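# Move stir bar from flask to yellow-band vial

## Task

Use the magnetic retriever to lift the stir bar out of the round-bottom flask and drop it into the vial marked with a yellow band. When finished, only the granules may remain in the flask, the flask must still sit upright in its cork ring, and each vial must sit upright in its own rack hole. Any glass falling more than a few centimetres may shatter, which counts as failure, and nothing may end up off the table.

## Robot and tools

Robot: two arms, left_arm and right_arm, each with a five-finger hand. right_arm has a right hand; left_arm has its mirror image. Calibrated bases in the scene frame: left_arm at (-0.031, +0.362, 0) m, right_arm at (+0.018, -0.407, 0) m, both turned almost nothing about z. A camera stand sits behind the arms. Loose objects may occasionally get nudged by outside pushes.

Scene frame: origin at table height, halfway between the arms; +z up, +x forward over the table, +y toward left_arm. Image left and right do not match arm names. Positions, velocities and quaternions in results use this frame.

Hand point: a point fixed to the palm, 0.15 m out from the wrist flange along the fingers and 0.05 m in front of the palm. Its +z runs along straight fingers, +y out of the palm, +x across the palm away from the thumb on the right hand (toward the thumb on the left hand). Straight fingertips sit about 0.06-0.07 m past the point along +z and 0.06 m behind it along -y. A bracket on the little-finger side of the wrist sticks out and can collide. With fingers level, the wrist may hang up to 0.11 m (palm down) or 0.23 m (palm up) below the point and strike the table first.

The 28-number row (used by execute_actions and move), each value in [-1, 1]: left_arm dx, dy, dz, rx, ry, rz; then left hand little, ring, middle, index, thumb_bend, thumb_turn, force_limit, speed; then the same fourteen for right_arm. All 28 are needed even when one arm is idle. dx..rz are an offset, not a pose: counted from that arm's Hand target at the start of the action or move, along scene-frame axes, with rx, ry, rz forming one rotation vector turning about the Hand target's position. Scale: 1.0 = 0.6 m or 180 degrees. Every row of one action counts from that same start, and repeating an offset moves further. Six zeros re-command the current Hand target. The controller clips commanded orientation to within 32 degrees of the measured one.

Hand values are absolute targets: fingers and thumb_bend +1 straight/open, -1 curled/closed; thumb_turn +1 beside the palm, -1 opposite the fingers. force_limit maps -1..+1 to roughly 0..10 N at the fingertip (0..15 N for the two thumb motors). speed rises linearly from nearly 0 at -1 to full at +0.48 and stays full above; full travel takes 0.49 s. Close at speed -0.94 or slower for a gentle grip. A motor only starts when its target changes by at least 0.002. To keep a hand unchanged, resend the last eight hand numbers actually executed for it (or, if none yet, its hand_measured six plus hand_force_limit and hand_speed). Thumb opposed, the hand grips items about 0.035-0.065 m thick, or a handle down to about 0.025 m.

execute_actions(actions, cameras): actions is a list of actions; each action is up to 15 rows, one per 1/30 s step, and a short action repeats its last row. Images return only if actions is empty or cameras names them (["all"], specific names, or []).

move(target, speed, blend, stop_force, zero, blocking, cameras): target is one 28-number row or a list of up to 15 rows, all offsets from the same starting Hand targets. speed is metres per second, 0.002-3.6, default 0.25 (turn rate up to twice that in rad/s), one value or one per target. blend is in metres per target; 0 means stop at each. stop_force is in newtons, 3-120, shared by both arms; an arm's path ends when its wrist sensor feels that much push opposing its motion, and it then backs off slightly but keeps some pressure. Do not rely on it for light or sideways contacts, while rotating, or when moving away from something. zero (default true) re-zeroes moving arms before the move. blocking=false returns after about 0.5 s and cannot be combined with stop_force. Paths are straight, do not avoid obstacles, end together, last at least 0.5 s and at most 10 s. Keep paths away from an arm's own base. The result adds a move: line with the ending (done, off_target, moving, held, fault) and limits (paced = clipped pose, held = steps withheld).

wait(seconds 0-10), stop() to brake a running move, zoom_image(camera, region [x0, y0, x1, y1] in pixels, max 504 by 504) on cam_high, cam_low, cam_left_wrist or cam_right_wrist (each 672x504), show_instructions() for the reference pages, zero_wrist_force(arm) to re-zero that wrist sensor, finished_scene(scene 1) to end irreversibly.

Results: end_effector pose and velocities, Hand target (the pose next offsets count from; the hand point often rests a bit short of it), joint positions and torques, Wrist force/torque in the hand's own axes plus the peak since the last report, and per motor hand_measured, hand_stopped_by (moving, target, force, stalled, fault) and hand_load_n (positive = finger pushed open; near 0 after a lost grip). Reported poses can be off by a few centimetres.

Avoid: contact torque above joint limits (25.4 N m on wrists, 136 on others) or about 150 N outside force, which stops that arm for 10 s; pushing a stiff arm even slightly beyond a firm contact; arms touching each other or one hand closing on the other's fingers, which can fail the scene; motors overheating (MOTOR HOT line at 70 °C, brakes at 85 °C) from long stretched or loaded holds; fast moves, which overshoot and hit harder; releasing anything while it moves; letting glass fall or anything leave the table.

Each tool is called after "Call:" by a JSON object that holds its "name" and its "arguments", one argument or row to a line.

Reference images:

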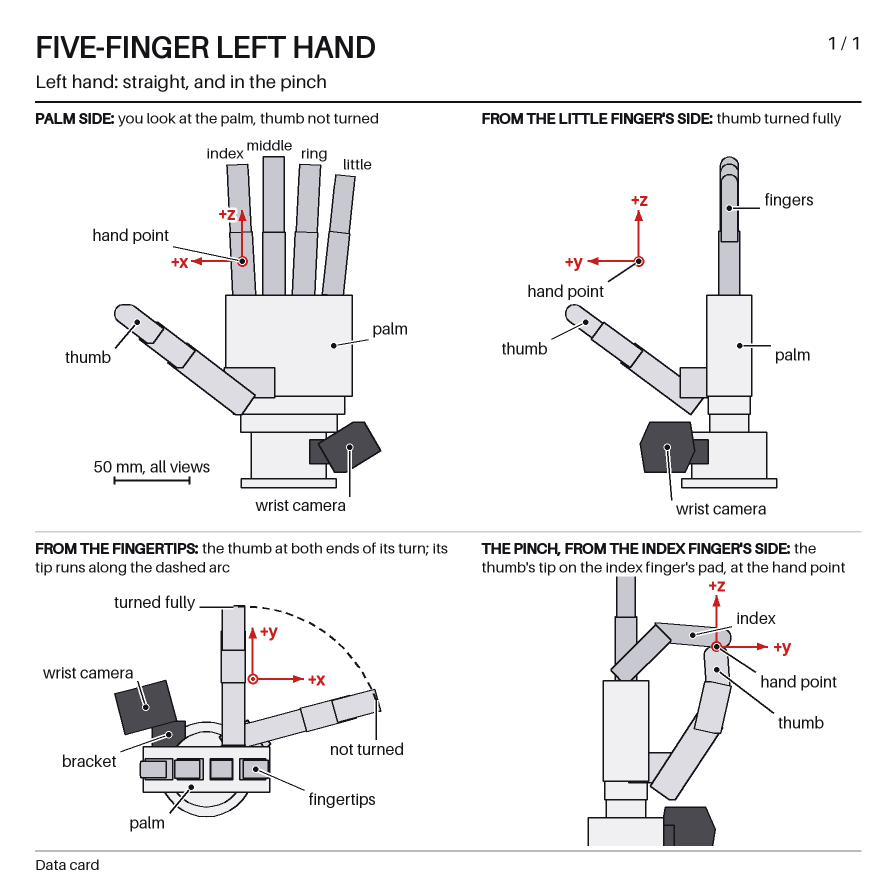

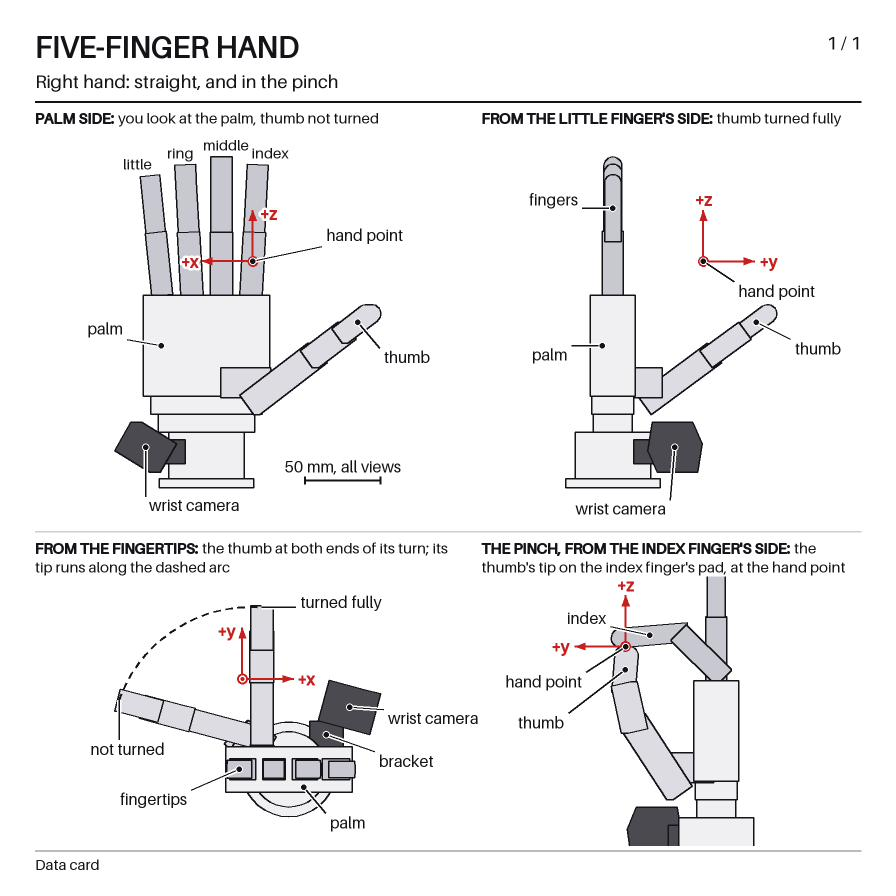

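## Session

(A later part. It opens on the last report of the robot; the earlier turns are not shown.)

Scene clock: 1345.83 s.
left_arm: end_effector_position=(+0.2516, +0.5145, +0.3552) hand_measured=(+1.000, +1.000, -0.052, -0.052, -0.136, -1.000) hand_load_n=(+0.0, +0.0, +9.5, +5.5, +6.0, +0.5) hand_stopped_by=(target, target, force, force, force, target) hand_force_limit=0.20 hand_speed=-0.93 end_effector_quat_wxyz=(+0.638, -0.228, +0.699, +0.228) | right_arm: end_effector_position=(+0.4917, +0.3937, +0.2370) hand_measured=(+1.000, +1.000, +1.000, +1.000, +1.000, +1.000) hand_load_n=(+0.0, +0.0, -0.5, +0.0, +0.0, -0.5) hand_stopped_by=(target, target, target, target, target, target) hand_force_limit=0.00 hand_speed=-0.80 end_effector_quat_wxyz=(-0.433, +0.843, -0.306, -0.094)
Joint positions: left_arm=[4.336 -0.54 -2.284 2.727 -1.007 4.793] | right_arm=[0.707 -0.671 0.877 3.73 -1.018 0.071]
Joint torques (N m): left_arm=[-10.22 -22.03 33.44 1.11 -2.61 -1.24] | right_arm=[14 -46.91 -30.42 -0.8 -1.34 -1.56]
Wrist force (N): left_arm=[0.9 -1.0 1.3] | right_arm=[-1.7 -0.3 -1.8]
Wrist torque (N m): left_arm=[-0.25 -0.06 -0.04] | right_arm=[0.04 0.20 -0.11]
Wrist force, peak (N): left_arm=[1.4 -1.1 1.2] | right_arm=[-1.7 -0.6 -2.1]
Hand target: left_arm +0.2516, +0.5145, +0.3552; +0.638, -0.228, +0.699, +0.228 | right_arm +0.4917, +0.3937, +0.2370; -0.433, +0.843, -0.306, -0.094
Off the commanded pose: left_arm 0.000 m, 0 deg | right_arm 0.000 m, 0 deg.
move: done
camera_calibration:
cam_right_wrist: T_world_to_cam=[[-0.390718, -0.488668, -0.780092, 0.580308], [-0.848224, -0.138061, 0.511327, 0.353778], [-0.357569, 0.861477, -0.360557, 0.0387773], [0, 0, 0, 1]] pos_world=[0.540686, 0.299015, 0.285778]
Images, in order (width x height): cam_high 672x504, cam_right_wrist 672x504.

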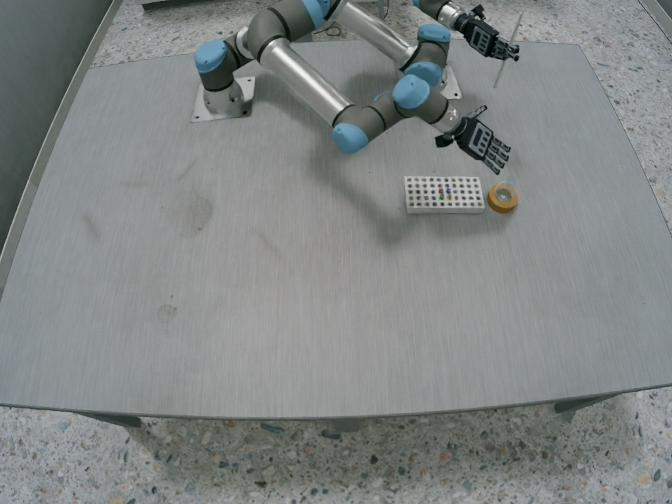

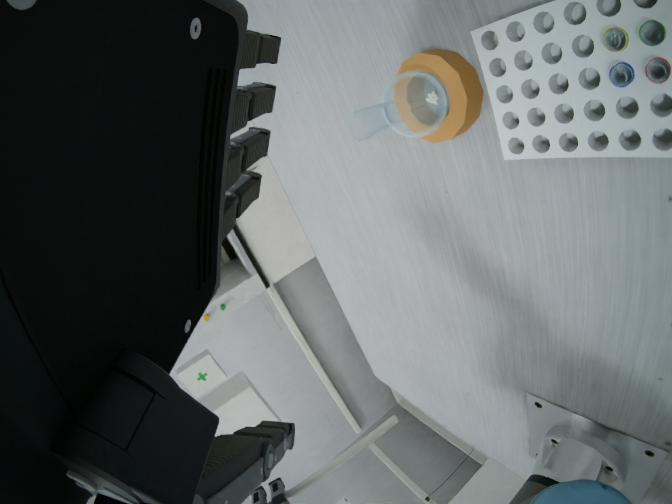

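Call:
{"name": "move", "arguments": {
  "target": [0,0,0,0,0,0,1,1,-0.45,-0.45,-0.2,-1,0.2,-0.93,0.1,-0.5833,0.05,0.1944,0,0,1,1,1,1,1,1,0,-0.8],
  "speed": 0.15,
  "cameras": []
}}

Call:
{"name": "move", "arguments": {
  "target": [0,0,0,0,0,0,1,1,-0.45,-0.45,-0.2,-1,0.2,-0.93,0.1865,-0.59,-0.0467,0,0,0,1,1,1,1,1,1,0,-0.8],
  "speed": 0.15,
  "cameras": ["cam_high", "cam_low"]
}}

Scene clock: 1359.87 s.
left_arm: end_effector_position=(+0.2516, +0.5145, +0.3552) hand_measured=(+1.000, +1.000, -0.052, -0.052, -0.136, -1.000) hand_load_n=(+0.0, +0.0, +9.5, +5.5, +6.0, +0.5) hand_stopped_by=(target, target, force, force, force, target) hand_force_limit=0.20 hand_speed=-0.93 end_effector_quat_wxyz=(+0.638, -0.228, +0.699, +0.228) | right_arm: end_effector_position=(+0.5517, +0.0437, +0.2670) hand_measured=(+1.000, +1.000, +1.000, +1.000, +1.000, +1.000) hand_load_n=(+0.0, +0.0, +0.0, +0.0, +0.0, -0.5) hand_stopped_by=(target, target, target, target, target, target) hand_force_limit=0.00 hand_speed=-0.80 end_effector_quat_wxyz=(+0.666, -0.674, +0.263, +0.182)
Joint positions: left_arm=[4.336 -0.54 -2.284 2.727 -1.007 4.793] | right_arm=[0.103 -0.848 1.609 2.594 -0.222 0.431]
Joint torques (N m): left_arm=[-9.97 -21.85 33.42 2.09 -2.62 -1.07] | right_arm=[-13.06 -36.14 -20.47 -2.35 2.74 1.94]
Wrist force (N): left_arm=[0.9 -0.8 1.2] | right_arm=[-1.2 -0.8 -1.1]
Wrist torque (N m): left_arm=[-0.20 -0.06 -0.04] | right_arm=[-0.04 0.22 -0.16]
Wrist force, peak (N): left_arm=[1.3 -1.1 1.4] | right_arm=[-1.9 -0.5 -2.2]
Hand target: left_arm +0.2516, +0.5145, +0.3552; +0.638, -0.228, +0.699, +0.228 | right_arm +0.5517, +0.0437, +0.2670; +0.666, -0.674, +0.263, +0.182
Off the commanded pose: left_arm 0.000 m, 0 deg | right_arm 0.000 m, 0 deg.
move: done
No camera images: "cameras" was empty.

Scene clock: 1363.07 s.
left_arm: end_effector_position=(+0.2516, +0.5145, +0.3552) hand_measured=(+1.000, +1.000, -0.052, -0.052, -0.136, -1.000) hand_load_n=(+0.0, +0.5, +9.5, +5.5, +6.0, +0.5) hand_stopped_by=(target, target, force, force, force, target) hand_force_limit=0.20 hand_speed=-0.93 end_effector_quat_wxyz=(+0.638, -0.228, +0.699, +0.228) | right_arm: end_effector_position=(+0.6636, -0.3102, +0.2390) hand_measured=(+1.000, +1.000, +1.000, +1.000, +1.000, +1.000) hand_load_n=(+0.0, +0.0, +0.0, +0.0, +0.0, -0.5) hand_stopped_by=(target, target, target, target, target, target) hand_force_limit=0.00 hand_speed=-0.80 end_effector_quat_wxyz=(+0.666, -0.674, +0.263, +0.182)
Joint positions: left_arm=[4.336 -0.54 -2.284 2.727 -1.007 4.793] | right_arm=[-0.427 -0.547 1.087 2.453 0.315 0.78]
Joint torques (N m): left_arm=[-9.72 -22.06 33.4 2.87 -2.57 -0.99] | right_arm=[-13.5 -44.12 -23.79 2.52 1.89 1.86]
Wrist force (N): left_arm=[1.0 -0.8 1.2] | right_arm=[-0.9 -1.0 -1.4]
Wrist torque (N m): left_arm=[-0.20 -0.07 -0.04] | right_arm=[-0.05 0.18 -0.14]
Wrist force, peak (N): left_arm=[1.4 -1.0 1.4] | right_arm=[-1.0 -1.3 -2.2]
Hand target: left_arm +0.2516, +0.5145, +0.3552; +0.638, -0.228, +0.699, +0.228 | right_arm +0.6636, -0.3103, +0.2390; +0.666, -0.674, +0.263, +0.182
Off the commanded pose: left_arm 0.000 m, 0 deg | right_arm 0.000 m, 0 deg.
move: done
Images, in order (width x height): cam_high 672x504, cam_low 672x504.

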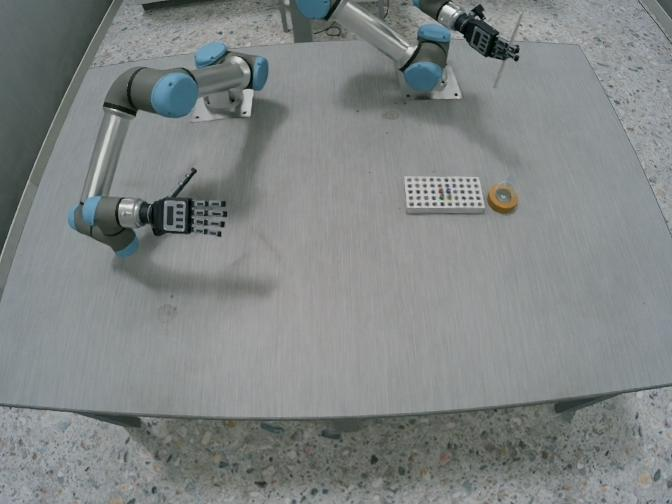

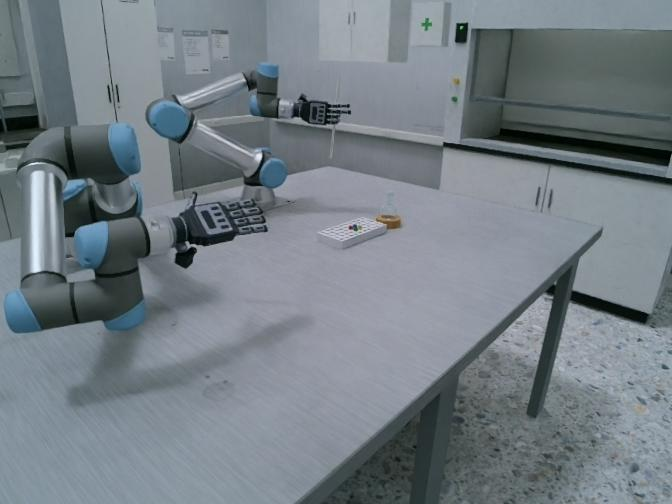

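Call:
{"name": "move", "arguments": {
  "target": [0.3307,-0.3908,0.008,-0.0099,-0.0302,-0.1546,1,1,-0.45,-0.45,-0.2,-1,0.2,-0.93,0,0,0,0,0,0,1,1,1,1,1,1,0,-0.8],
  "speed": 0.12,
  "cameras": []
}}

Call:
{"name": "move", "arguments": {
  "target": [-0.05,-0.4667,0,-0.492,-0.0865,0.004,1,1,-0.45,-0.45,-0.2,-1,0.2,-0.93,0,0,0,0,0,0,1,1,1,1,1,1,0,-0.8],
  "speed": 0.13,
  "cameras": ["all"]
}}

Scene clock: 1373.10 s.
left_arm: end_effector_position=(+0.4499, +0.2800, +0.3599) hand_measured=(+1.000, +1.000, -0.052, -0.052, -0.136, -1.000) hand_load_n=(+0.0, +0.0, +9.5, +5.5, +6.0, +0.5) hand_stopped_by=(target, target, force, force, force, target) hand_force_limit=0.20 hand_speed=-0.93 end_effector_quat_wxyz=(+0.703, -0.073, +0.706, +0.047) | right_arm: end_effector_position=(+0.6636, -0.3103, +0.2390) hand_measured=(+1.000, +1.000, +1.000, +1.000, +1.000, +1.000) hand_load_n=(+0.0, +0.0, +0.0, +0.0, +0.0, +0.0) hand_stopped_by=(target, target, target, target, target, target) hand_force_limit=0.00 hand_speed=-0.80 end_effector_quat_wxyz=(+0.666, -0.674, +0.263, +0.182)
Joint positions: left_arm=[2.924 -1.311 -2.032 3.336 -1.928 4.673] | right_arm=[-0.427 -0.547 1.087 2.453 0.315 0.78]
Joint torques (N m): left_arm=[-9.93 3.93 34.11 3.17 -2.51 2.3] | right_arm=[-11.29 -44.07 -22.47 -0.58 1.99 1.99]
Wrist force (N): left_arm=[1.0 -0.4 1.1] | right_arm=[-0.9 -1.0 -1.4]
Wrist torque (N m): left_arm=[-0.16 -0.05 -0.08] | right_arm=[-0.07 0.17 -0.15]
Wrist force, peak (N): left_arm=[1.2 -1.1 1.5] | right_arm=[-0.9 -0.9 -2.0]
Hand target: left_arm +0.4500, +0.2800, +0.3600; +0.703, -0.073, +0.706, +0.047 | right_arm +0.6636, -0.3103, +0.2390; +0.666, -0.674, +0.263, +0.182
Off the commanded pose: left_arm 0.000 m, 0 deg | right_arm 0.000 m, 0 deg.
move: done
No camera images: "cameras" was empty.

Scene clock: 1379.77 s.
left_arm: end_effector_position=(+0.4200, +0.0000, +0.3600) hand_measured=(+1.000, +1.000, -0.052, -0.052, -0.136, -1.000) hand_load_n=(+0.0, +0.0, +9.5, +5.5, +6.0, +0.5) hand_stopped_by=(target, target, force, force, force, target) hand_force_limit=0.20 hand_speed=-0.93 end_effector_quat_wxyz=(+0.533, -0.551, +0.446, -0.463) end_effector_velocity=(+0.000, -0.001, -0.002) end_effector_angular_velocity=(-0.002, +0.002, -0.001) | right_arm: end_effector_position=(+0.6636, -0.3103, +0.2390) hand_measured=(+1.000, +1.000, +1.000, +1.000, +1.000, +1.000) hand_load_n=(+0.0, +0.0, +0.0, +0.0, +0.0, +0.0) hand_stopped_by=(target, target, target, target, target, target) hand_force_limit=0.00 hand_speed=-0.80 end_effector_quat_wxyz=(+0.666, -0.674, +0.263, +0.182)
Joint positions: left_arm=[2.352 -1.607 -1.708 3.309 -2.504 3.101] | right_arm=[-0.427 -0.547 1.087 2.453 0.315 0.78]
Joint velocities: left_arm=[-0.001 -0.003 -0.001 0 0 -0.005] | right_arm=[within noise]
Joint torques (N m): left_arm=[-9.5 14.13 35.38 -0.8 -2.79 -2.54] | right_arm=[-6.75 -44.12 -23.19 -0.69 2.03 1.56]
Wrist force (N): left_arm=[-1.1 0.7 1.2] | right_arm=[-0.9 -0.8 -1.4]
Wrist torque (N m): left_arm=[-0.05 0.20 0.08] | right_arm=[-0.04 0.18 -0.13]
Wrist force, peak (N): left_arm=[1.1 -1.0 1.2] | right_arm=[-1.1 -1.3 -1.7]
Hand target: left_arm +0.4200, +0.0000, +0.3600; +0.533, -0.551, +0.446, -0.463 | right_arm +0.6636, -0.3103, +0.2390; +0.666, -0.674, +0.263, +0.182
Off the commanded pose: left_arm 0.000 m, 0 deg | right_arm 0.000 m, 0 deg.
move: done
camera_calibration:
cam_left_wrist: T_world_to_cam=[[0.0186265, -0.207239, 0.978113, -0.364022], [-0.374057, -0.908684, -0.185405, 0.219237], [0.927219, -0.362417, -0.0944448, -0.24329], [0, 0, 0, 1]] pos_world=[0.314371, 0.0356053, 0.373725]
cam_right_wrist: T_world_to_cam=[[-0.390733, 0.046908, -0.919308, 0.504481], [-0.84822, -0.406284, 0.339787, 0.359166], [-0.357561, 0.912542, 0.198537, 0.589594], [0, 0, 0, 1]] pos_world=[0.712586, -0.41577, 0.224678]

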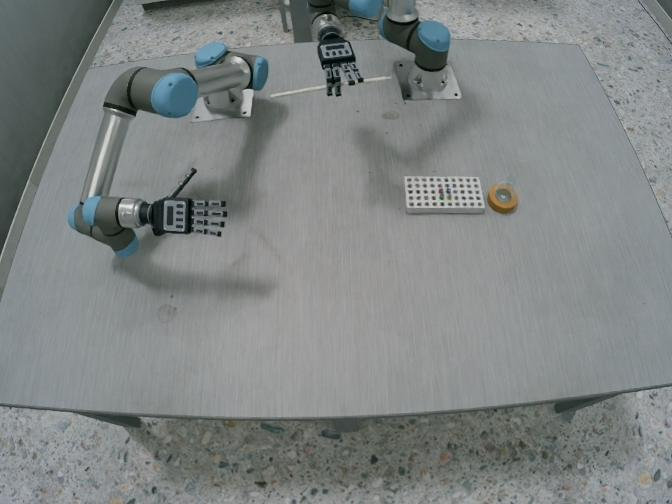

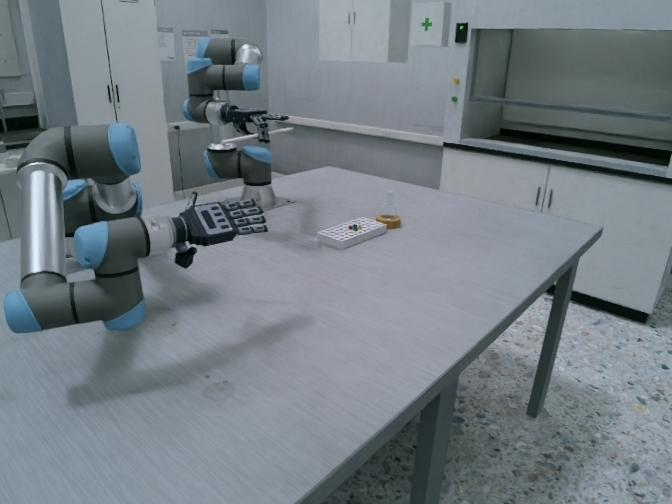

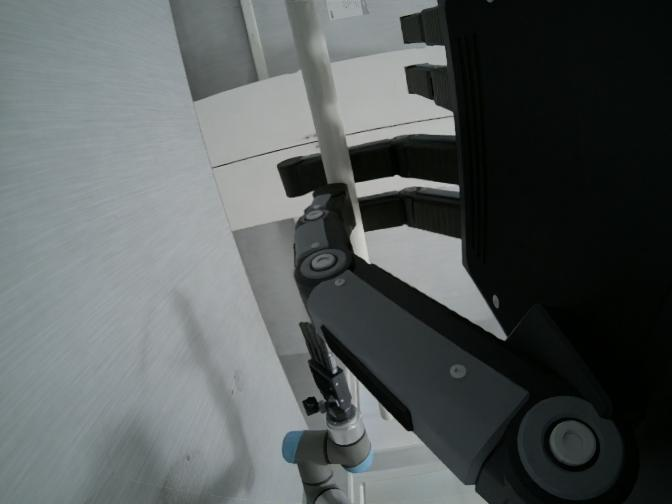

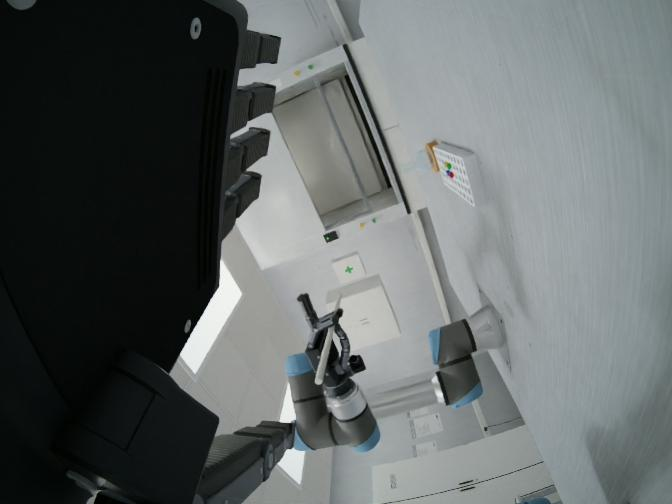

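Call:
{"name": "move", "arguments": {
  "target": [0,-0.05,-0.45,0.0314,0.0619,0,1,1,-0.45,-0.45,-0.2,-1,0.2,-0.93,0,0,0,0,0,0,1,1,1,1,1,1,0,-0.8],
  "speed": 0.1,
  "cameras": ["cam_high", "cam_low", "cam_right_wrist"]
}}

Scene clock: 1389.90 s.
left_arm: end_effector_position=(+0.4200, -0.0300, +0.0901) hand_measured=(+1.000, +1.000, -0.052, -0.052, -0.136, -1.000) hand_load_n=(+0.0, -0.5, +9.5, +5.5, +6.0, +0.0) hand_stopped_by=(target, target, force, force, force, target) hand_force_limit=0.20 hand_speed=-0.93 end_effector_quat_wxyz=(-0.513, +0.566, -0.517, +0.385) | right_arm: end_effector_position=(+0.6636, -0.3103, +0.2390) hand_measured=(+1.000, +1.000, +1.000, +1.000, +1.000, +1.000) hand_load_n=(+0.0, +0.0, +0.0, +0.0, +0.0, +0.0) hand_stopped_by=(target, target, target, target, target, target) hand_force_limit=0.00 hand_speed=-0.80 end_effector_quat_wxyz=(+0.666, -0.674, +0.263, +0.182)
Joint positions: left_arm=[2.315 -2.005 -1.851 3.544 -2.531 2.979] | right_arm=[-0.427 -0.547 1.087 2.453 0.315 0.78]
Joint torques (N m): left_arm=[-10.53 24.29 28.31 2.17 -3.06 -2.12] | right_arm=[-3.03 -44.01 -23.02 -0.45 1.82 1.67]
Wrist force (N): left_arm=[-0.6 0.5 1.1] | right_arm=[-1.0 -0.8 -1.3]
Wrist torque (N m): left_arm=[-0.06 0.14 0.09] | right_arm=[-0.04 0.20 -0.13]
Wrist force, peak (N): left_arm=[-1.3 0.8 1.4] | right_arm=[-0.8 -1.1 -1.9]
Hand target: left_arm +0.4200, -0.0300, +0.0900; -0.513, +0.566, -0.517, +0.385 | right_arm +0.6636, -0.3103, +0.2390; +0.666, -0.674, +0.263, +0.182
Off the commanded pose: left_arm 0.000 m, 0 deg | right_arm 0.000 m, 0 deg.
move: done
camera_calibration:
cam_right_wrist: T_world_to_cam=[[-0.390733, 0.046908, -0.919308, 0.504481], [-0.84822, -0.406284, 0.339787, 0.359166], [-0.357561, 0.912542, 0.198537, 0.589594], [0, 0, 0, 1]] pos_world=[0.712586, -0.41577, 0.224678]
Images, in order (width x height): cam_high 672x504, cam_low 672x504, cam_right_wrist 672x504.

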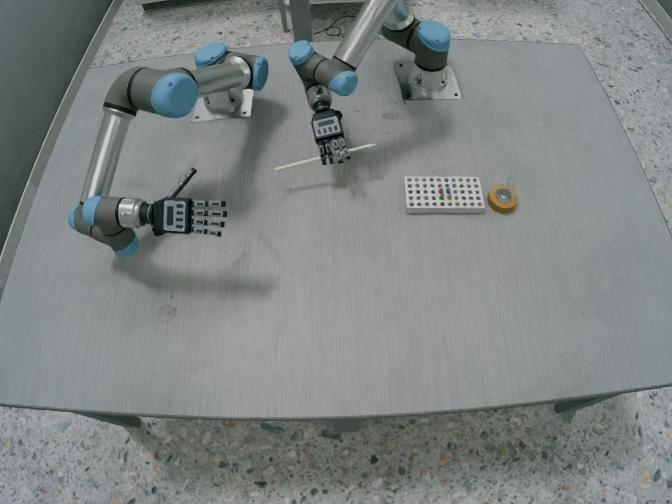

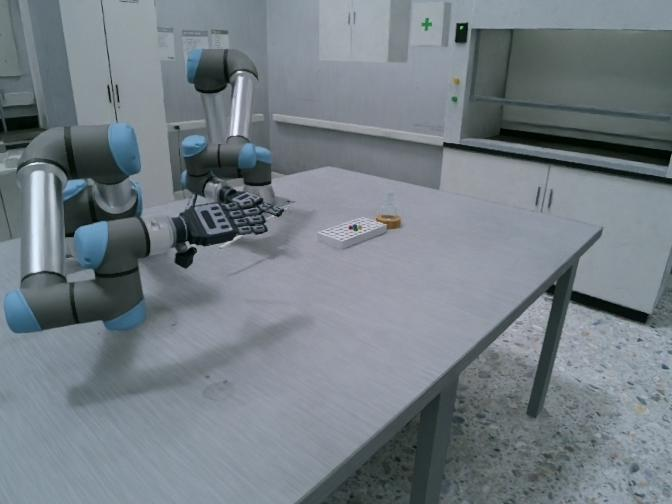

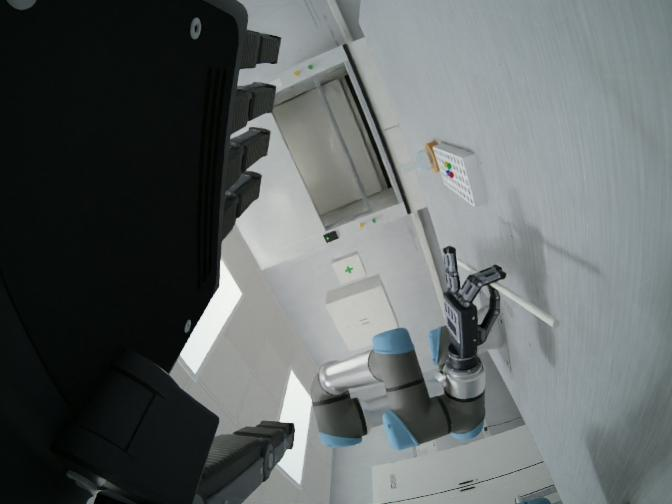

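Call:
{"name": "zoom_image", "arguments": {
  "camera": "cam_right_wrist",
  "region": [400, 230, 600, 460]
}}

Call:
{"name": "zoom_image", "arguments": {
  "camera": "cam_low",
  "region": [170, 120, 320, 270]
}}

Scaled by 2.191 from the camera's 672x504 image, which has a finer 960x720 frame.

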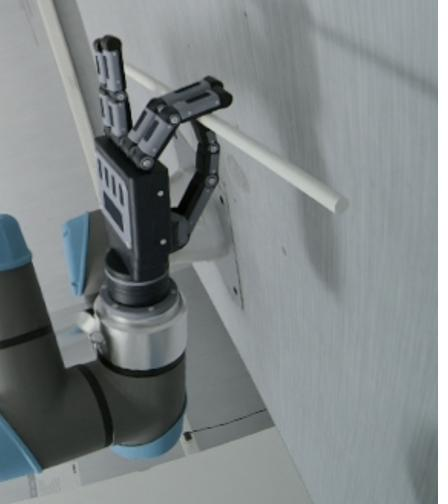

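Scaled by 3.360.

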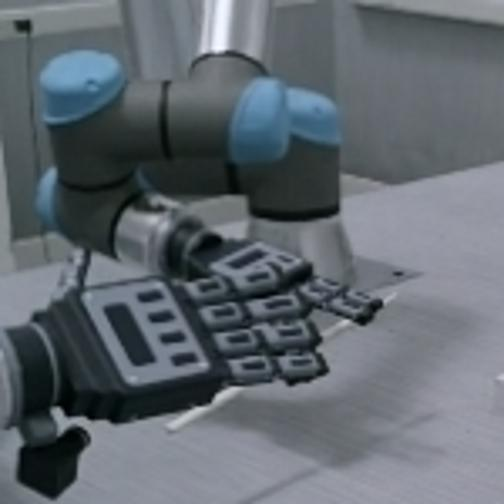

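Call:
{"name": "move", "arguments": {
  "target": [0,0,-0.0917,0,0,0,1,1,-0.45,-0.45,-0.2,-1,0.2,-0.93,0,0,0,0,0,0,1,1,1,1,1,1,0,-0.8],
  "speed": 0.05,
  "stop_force": 4,
  "cameras": ["cam_high", "cam_right_wrist"]
}}

Call:
{"name": "zoom_image", "arguments": {
  "camera": "cam_right_wrist",
  "region": [430, 220, 600, 420]
}}

Scene clock: 1395.57 s.
left_arm: end_effector_position=(+0.4200, -0.0300, +0.0349) hand_measured=(+1.000, +1.000, -0.052, -0.052, -0.136, -1.000) hand_load_n=(+0.0, +0.0, +9.5, +5.5, +6.0, +0.5) hand_stopped_by=(target, target, force, force, force, target) hand_force_limit=0.20 hand_speed=-0.93 end_effector_quat_wxyz=(-0.513, +0.566, -0.517, +0.385) | right_arm: end_effector_position=(+0.6636, -0.3103, +0.2390) hand_measured=(+1.000, +1.000, +1.000, +1.000, +1.000, +1.000) hand_load_n=(+0.0, +0.0, +0.0, +0.0, +0.0, +0.0) hand_stopped_by=(target, target, target, target, target, target) hand_force_limit=0.00 hand_speed=-0.80 end_effector_quat_wxyz=(+0.666, -0.674, +0.263, +0.182)
Joint positions: left_arm=[2.315 -2.101 -1.886 3.674 -2.531 2.979] | right_arm=[-0.427 -0.547 1.087 2.453 0.315 0.78]
Joint torques (N m): left_arm=[-6.22 26.95 -0.27 1.77 -0.75 2.27] | right_arm=[1.58 -45 -23.02 -0.71 1.94 1.71]
Wrist force (N): left_arm=[-1.0 0.0 1.2] | right_arm=[-0.9 -1.0 -1.2]
Wrist torque (N m): left_arm=[-0.12 0.20 0.03] | right_arm=[-0.06 0.16 -0.13]
Wrist force, peak (N): left_arm=[-1.1 0.6 1.4] | right_arm=[-0.9 -1.3 -1.7]
Hand target: left_arm +0.4200, -0.0300, +0.0349; -0.513, +0.566, -0.517, +0.385 | right_arm +0.6636, -0.3103, +0.2390; +0.666, -0.674, +0.263, +0.182
Off the commanded pose: left_arm 0.000 m, 0 deg | right_arm 0.000 m, 0 deg.
move: done
camera_calibration:
cam_right_wrist: T_world_to_cam=[[-0.390733, 0.046908, -0.919308, 0.504481], [-0.84822, -0.406284, 0.339787, 0.359166], [-0.357561, 0.912542, 0.198537, 0.589594], [0, 0, 0, 1]] pos_world=[0.712586, -0.41577, 0.224678]
Images, in order (width x height): cam_high 672x504, cam_right_wrist 672x504.

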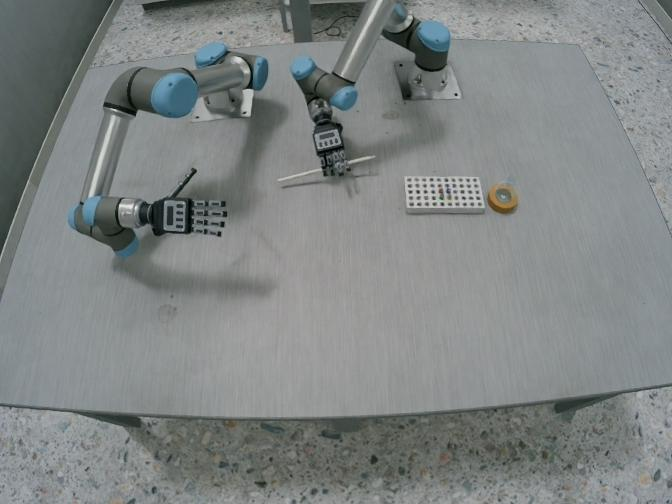

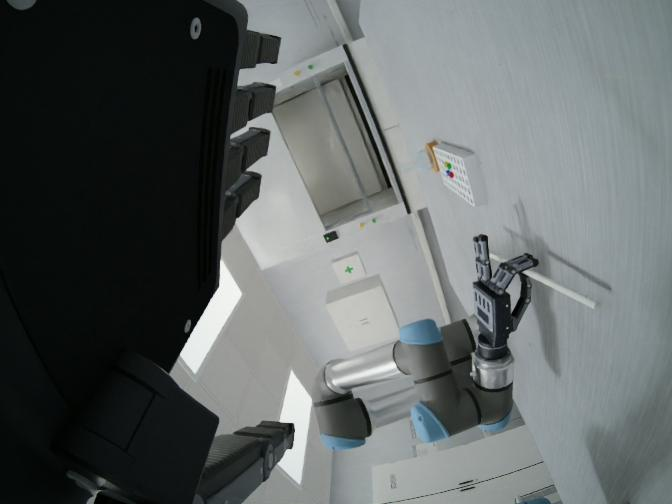

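Scaled by 2.520 from the camera's 672x504 image, which has a finer 960x720 frame.

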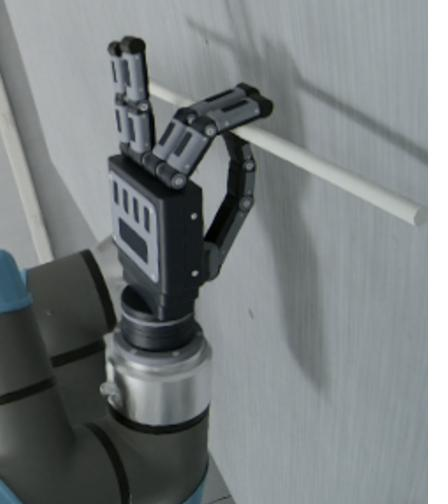

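Call:
{"name": "move", "arguments": {
  "target": [0,0,-0.05,0,0,0,1,1,-0.45,-0.45,-0.2,-1,0.2,-0.93,0,0,0,0,0,0,1,1,1,1,1,1,0,-0.8],
  "speed": 0.012,
  "stop_force": 3,
  "cameras": ["cam_high", "cam_right_wrist", "cam_left_wrist"]
}}

Call:
{"name": "zoom_image", "arguments": {
  "camera": "cam_right_wrist",
  "region": [450, 210, 620, 420]
}}

Scene clock: 1399.90 s.
left_arm: end_effector_position=(+0.4200, -0.0300, +0.0132) hand_measured=(+1.000, +1.000, -0.052, -0.052, -0.136, -1.000) hand_load_n=(+0.0, +0.0, +9.5, +5.5, +6.5, +0.0) hand_stopped_by=(target, target, force, force, force, target) hand_force_limit=0.20 hand_speed=-0.93 end_effector_quat_wxyz=(-0.513, +0.566, -0.517, +0.385) | right_arm: end_effector_position=(+0.6636, -0.3103, +0.2390) hand_measured=(+1.000, +1.000, +1.000, +1.000, +1.000, +1.000) hand_load_n=(+0.0, +0.0, +0.0, +0.5, +0.0, +0.0) hand_stopped_by=(target, target, target, target, target, target) hand_force_limit=0.00 hand_speed=-0.80 end_effector_quat_wxyz=(+0.666, -0.674, +0.263, +0.182)
Joint positions: left_arm=[2.315 -2.142 -1.894 3.723 -2.531 2.979] | right_arm=[-0.427 -0.547 1.087 2.453 0.315 0.78]
Joint torques (N m): left_arm=[0.92 39.53 22.03 -1.74 1.25 -1.75] | right_arm=[4.22 -43.48 -22.44 -0.78 1.84 1.69]
Wrist force (N): left_arm=[-0.5 -1.4 0.9] | right_arm=[-1.0 -0.9 -1.7]
Wrist torque (N m): left_arm=[-0.12 0.17 0.06] | right_arm=[-0.05 0.20 -0.14]
Wrist force, peak (N): left_arm=[-2.4 -9.8 -1.4] | right_arm=[-1.2 -1.1 -1.7]
Hand target: left_arm +0.4200, -0.0300, +0.0132; -0.513, +0.566, -0.517, +0.385 (not the last commanded pose) | right_arm +0.6636, -0.3103, +0.2390; +0.666, -0.674, +0.263, +0.182
Off the commanded pose: left_arm 0.008 m, 0 deg | right_arm 0.000 m, 0 deg.
move: contact (left_arm)
camera_calibration:
cam_left_wrist: T_world_to_cam=[[0.205068, -0.301564, 0.931132, -0.11155], [-0.411394, -0.889787, -0.19757, 0.144031], [0.888089, -0.342547, -0.306528, -0.267107], [0, 0, 0, 1]] pos_world=[0.319344, 0.00302036, 0.0504481]
cam_right_wrist: T_world_to_cam=[[-0.390733, 0.046908, -0.919308, 0.504481], [-0.84822, -0.406284, 0.339787, 0.359166], [-0.357561, 0.912542, 0.198537, 0.589594], [0, 0, 0, 1]] pos_world=[0.712586, -0.41577, 0.224678]
Images, in order (width x height): cam_high 672x504, cam_left_wrist 672x504, cam_right_wrist 672x504.

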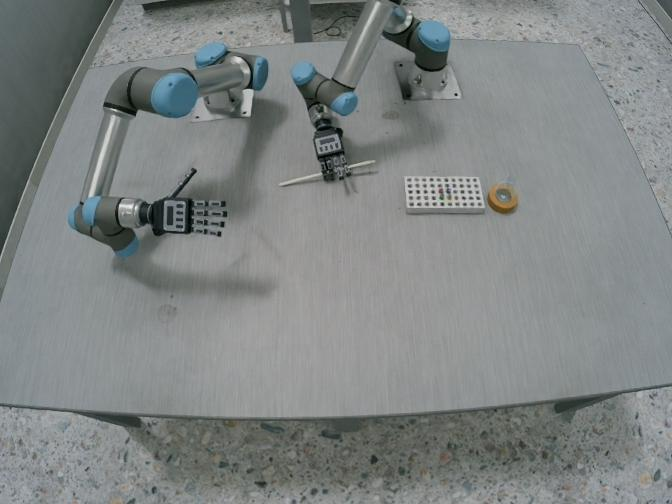

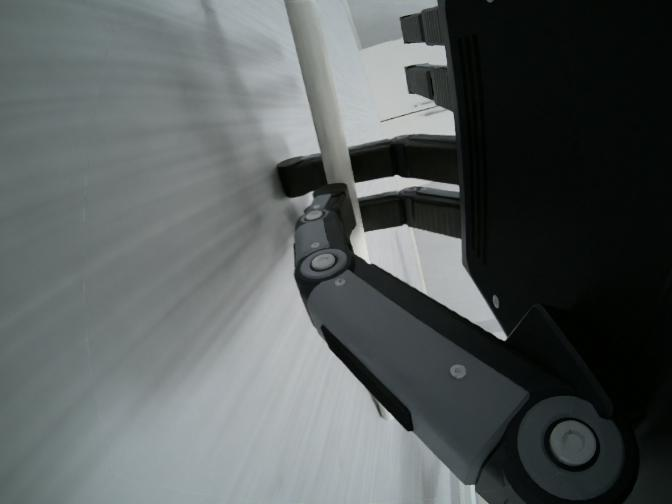

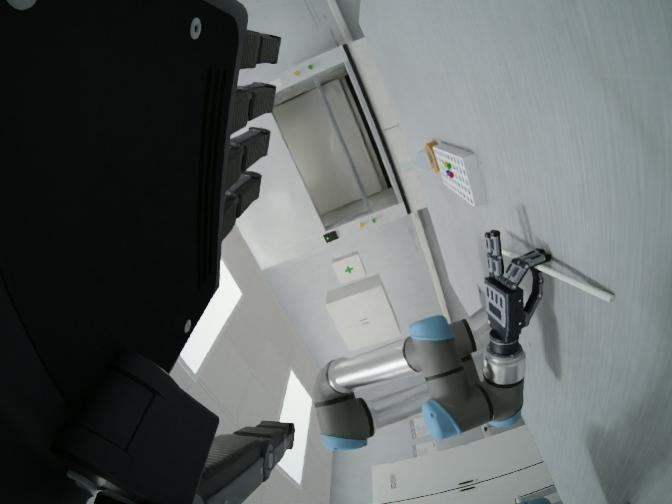

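Scaled by 2.400 from the camera's 672x504 image, which has a finer 960x720 frame.

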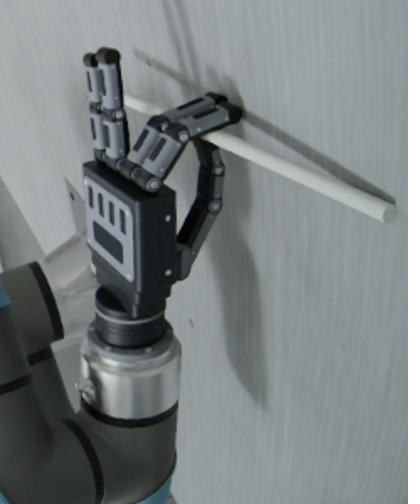

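Call:
{"name": "move", "arguments": {
  "target": [0,0,-0.0025,-0.0188,-0.0035,0.0034,1,1,-0.45,-0.45,-0.2,-1,0.2,-0.93,0,0,0,0,0,0,1,1,1,1,1,1,0,-0.8],
  "speed": 0.02,
  "cameras": ["cam_right_wrist"]
}}

Call:
{"name": "zoom_image", "arguments": {
  "camera": "cam_right_wrist",
  "region": [480, 210, 630, 360]
}}

Scene clock: 1408.83 s.
left_arm: end_effector_position=(+0.4200, -0.0300, +0.0118) hand_measured=(+1.000, +1.000, -0.052, -0.052, -0.136, -1.000) hand_load_n=(+0.0, +0.0, +10.5, +6.0, +6.0, -0.5) hand_stopped_by=(target, target, force, force, force, target) hand_force_limit=0.20 hand_speed=-0.93 end_effector_quat_wxyz=(-0.501, +0.582, -0.500, +0.401) | right_arm: end_effector_position=(+0.6636, -0.3103, +0.2390) hand_measured=(+1.000, +1.000, +1.000, +1.000, +1.000, +1.000) hand_load_n=(+0.0, +0.0, +0.0, +0.0, +0.0, -0.5) hand_stopped_by=(target, target, target, target, target, target) hand_force_limit=0.00 hand_speed=-0.80 end_effector_quat_wxyz=(+0.666, -0.674, +0.263, +0.182)
Joint positions: left_arm=[2.319 -2.142 -1.907 3.738 -2.527 2.921] | right_arm=[-0.427 -0.547 1.087 2.453 0.315 0.78]
Joint torques (N m): left_arm=[8.16 -4.53 -18.19 -3 10.51 -2.95] | right_arm=[7.6 -44.39 -23.51 -0.71 1.59 1.6]
Wrist force (N): left_arm=[-20.6 -77.6 -23.7] | right_arm=[-0.9 -1.0 -1.5]
Wrist torque (N m): left_arm=[0.36 -0.76 1.94] | right_arm=[-0.08 0.18 -0.14]
Wrist force, peak (N): left_arm=[-20.7 -77.9 -24.0] | right_arm=[-0.7 -1.2 -2.1]
Hand target: left_arm +0.4200, -0.0300, +0.0117; -0.501, +0.582, -0.500, +0.401 | right_arm +0.6636, -0.3103, +0.2390; +0.666, -0.674, +0.263, +0.182
Off the commanded pose: left_arm 0.000 m, 0 deg | right_arm 0.000 m, 0 deg.
move: done
camera_calibration:
cam_right_wrist: T_world_to_cam=[[-0.390733, 0.046908, -0.919308, 0.504481], [-0.84822, -0.406284, 0.339787, 0.359166], [-0.357561, 0.912542, 0.198537, 0.589594], [0, 0, 0, 1]] pos_world=[0.712586, -0.41577, 0.224678]
Images, in order (width x height): cam_right_wrist 672x504.

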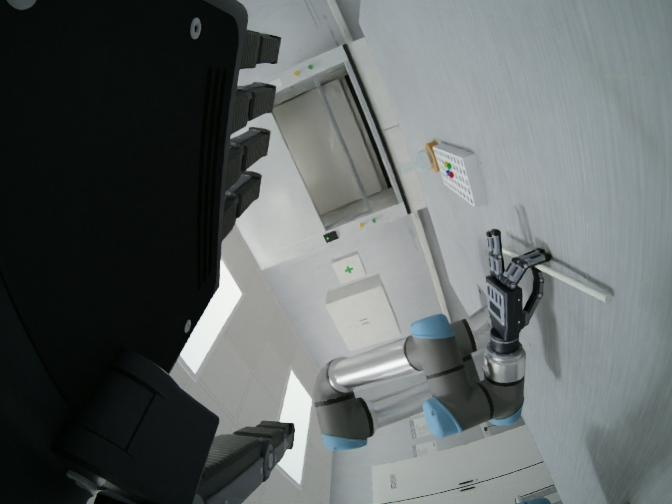

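Scaled by 3.360 from the camera's 672x504 image, which has a finer 960x720 frame.

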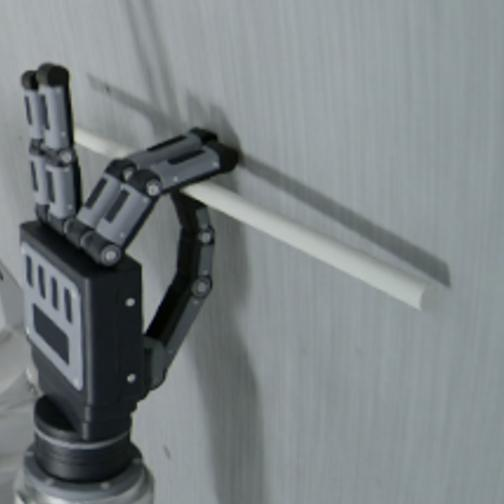

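Call:
{"name": "move", "arguments": {
  "target": [0,0,0.0067,0,0,0,1,1,-0.45,-0.45,-0.2,-1,0.2,-0.93,0,0,0,0,0,0,1,1,1,1,1,1,0,-0.8],
  "speed": 0.02,
  "cameras": ["cam_right_wrist", "cam_low"]
}}

Call:
{"name": "zoom_image", "arguments": {
  "camera": "cam_right_wrist",
  "region": [480, 210, 630, 360]
}}

Scene clock: 1410.67 s.
left_arm: end_effector_position=(+0.4200, -0.0301, +0.0155) hand_measured=(+1.000, +1.000, -0.052, -0.052, -0.136, -1.000) hand_load_n=(+0.0, +0.0, +9.5, +5.5, +6.0, +0.0) hand_stopped_by=(target, target, force, force, force, target) hand_force_limit=0.20 hand_speed=-0.93 end_effector_quat_wxyz=(-0.501, +0.582, -0.500, +0.401) | right_arm: end_effector_position=(+0.6636, -0.3103, +0.2390) hand_measured=(+1.000, +1.000, +1.000, +1.000, +1.000, +1.000) hand_load_n=(+0.0, +0.0, +0.0, +0.0, +0.0, +0.0) hand_stopped_by=(target, target, target, target, target, target) hand_force_limit=0.00 hand_speed=-0.80 end_effector_quat_wxyz=(+0.666, -0.674, +0.263, +0.182)
Joint positions: left_arm=[2.319 -2.134 -1.906 3.729 -2.526 2.92] | right_arm=[-0.427 -0.547 1.087 2.453 0.315 0.78]
Joint torques (N m): left_arm=[5.4 40.61 26.14 -1.4 -2.59 -1.57] | right_arm=[9.02 -44.2 -22.57 -0.57 1.56 1.49]
Wrist force (N): left_arm=[-4.7 1.5 1.3] | right_arm=[-0.8 -1.1 -1.6]
Wrist torque (N m): left_arm=[0.07 0.74 -0.16] | right_arm=[-0.08 0.17 -0.14]
Wrist force, peak (N): left_arm=[-20.6 -80.1 -24.4] | right_arm=[-1.1 -0.8 -1.8]
Hand target: left_arm +0.4200, -0.0300, +0.0157; -0.501, +0.582, -0.500, +0.401 | right_arm +0.6636, -0.3103, +0.2390; +0.666, -0.674, +0.263, +0.182
Off the commanded pose: left_arm 0.000 m, 0 deg | right_arm 0.000 m, 0 deg.
move: done
camera_calibration:
cam_right_wrist: T_world_to_cam=[[-0.390733, 0.046908, -0.919308, 0.504481], [-0.84822, -0.406284, 0.339787, 0.359166], [-0.357561, 0.912542, 0.198537, 0.589594], [0, 0, 0, 1]] pos_world=[0.712586, -0.41577, 0.224678]
Images, in order (width x height): cam_low 672x504, cam_right_wrist 672x504.

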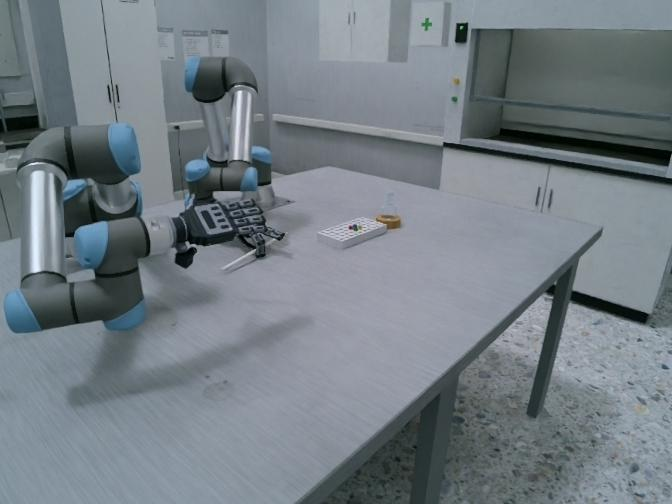

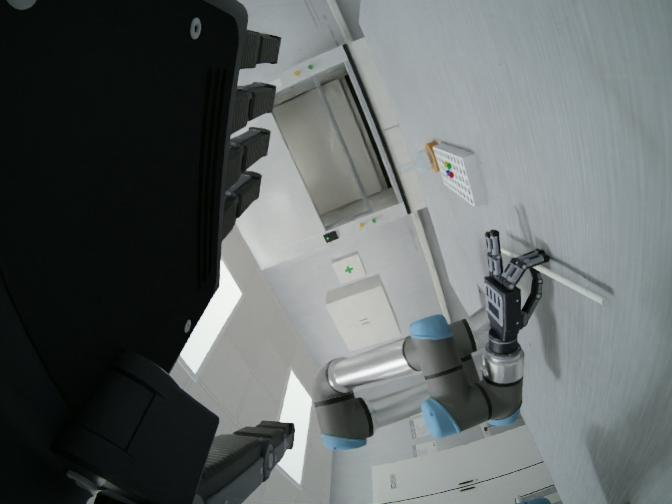

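Scaled by 3.360 from the camera's 672x504 image, which has a finer 960x720 frame.

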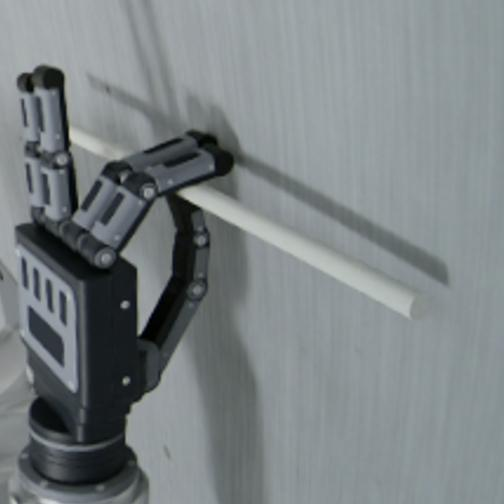

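Call:
{"name": "move", "arguments": {
  "target": [0,0,0,0.0232,0.0044,-0.0042,1,1,-0.45,-0.45,-0.2,-1,0.2,-0.93,0,0,0,0,0,0,1,1,1,1,1,1,0,-0.8],
  "speed": 0.02,
  "cameras": ["cam_right_wrist", "cam_left_wrist"]
}}

Call:
{"name": "zoom_image", "arguments": {
  "camera": "cam_right_wrist",
  "region": [480, 210, 630, 360]
}}

Scene clock: 1416.10 s.
left_arm: end_effector_position=(+0.4200, -0.0300, +0.0157) hand_measured=(+1.000, +1.000, -0.052, -0.052, -0.136, -1.000) hand_load_n=(+0.0, +0.0, +9.0, +5.5, +6.0, +0.0) hand_stopped_by=(target, target, force, force, force, target) hand_force_limit=0.20 hand_speed=-0.93 end_effector_quat_wxyz=(-0.516, +0.563, -0.521, +0.381) | right_arm: end_effector_position=(+0.6636, -0.3103, +0.2390) hand_measured=(+1.000, +1.000, +1.000, +1.000, +1.000, +1.000) hand_load_n=(+0.0, +0.0, +0.0, +0.0, +0.0, +0.0) hand_stopped_by=(target, target, target, target, target, target) hand_force_limit=0.00 hand_speed=-0.80 end_effector_quat_wxyz=(+0.666, -0.674, +0.263, +0.182)
Joint positions: left_arm=[2.314 -2.138 -1.89 3.715 -2.532 2.992] | right_arm=[-0.427 -0.547 1.087 2.453 0.315 0.78]
Joint torques (N m): left_arm=[-10.15 28.36 26 -1.52 -2.96 2.4] | right_arm=[10.96 -43.93 -21.93 -0.69 1.56 1.59]
Wrist force (N): left_arm=[-4.6 1.3 1.4] | right_arm=[-1.0 -0.9 -1.4]
Wrist torque (N m): left_arm=[0.06 0.74 -0.31] | right_arm=[-0.04 0.19 -0.13]
Wrist force, peak (N): left_arm=[-4.8 1.7 1.5] | right_arm=[-0.9 -1.1 -2.0]
Hand target: left_arm +0.4200, -0.0300, +0.0157; -0.516, +0.562, -0.522, +0.381 | right_arm +0.6636, -0.3103, +0.2390; +0.666, -0.674, +0.263, +0.182
Off the commanded pose: left_arm 0.000 m, 0 deg | right_arm 0.000 m, 0 deg.
move: done
camera_calibration:
cam_left_wrist: T_world_to_cam=[[0.20687, -0.314581, 0.926414, -0.114994], [-0.414158, -0.88603, -0.208385, 0.146049], [0.886385, -0.340573, -0.313579, -0.265418], [0, 0, 0, 1]] pos_world=[0.319539, 0.00283481, 0.0537375]
cam_right_wrist: T_world_to_cam=[[-0.390733, 0.046908, -0.919308, 0.504481], [-0.84822, -0.406284, 0.339787, 0.359166], [-0.357561, 0.912542, 0.198537, 0.589594], [0, 0, 0, 1]] pos_world=[0.712586, -0.41577, 0.224678]
Images, in order (width x height): cam_left_wrist 672x504, cam_right_wrist 672x504.

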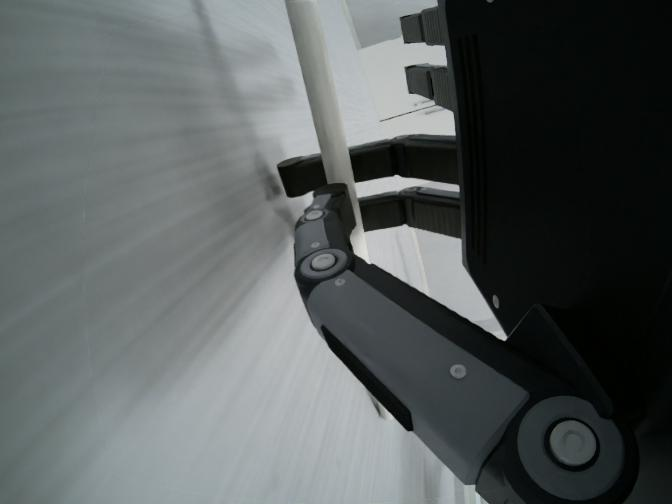

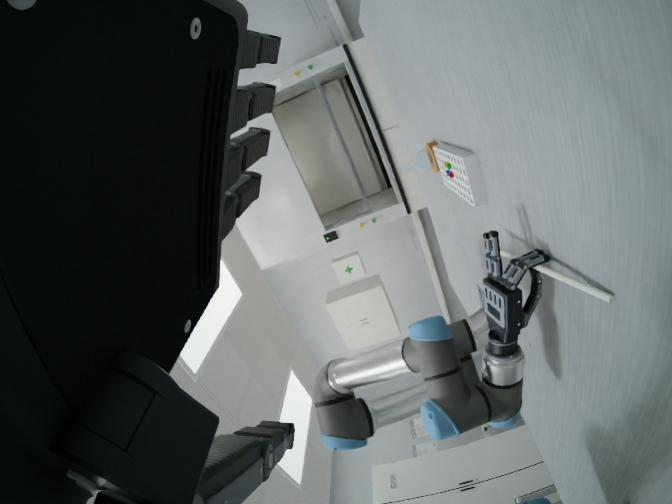

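Scaled by 3.360 from the camera's 672x504 image, which has a finer 960x720 frame.

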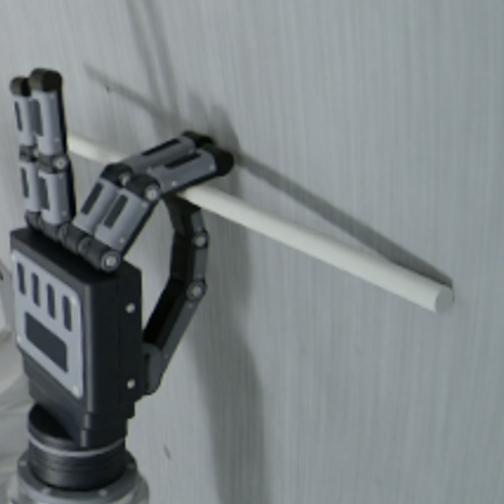

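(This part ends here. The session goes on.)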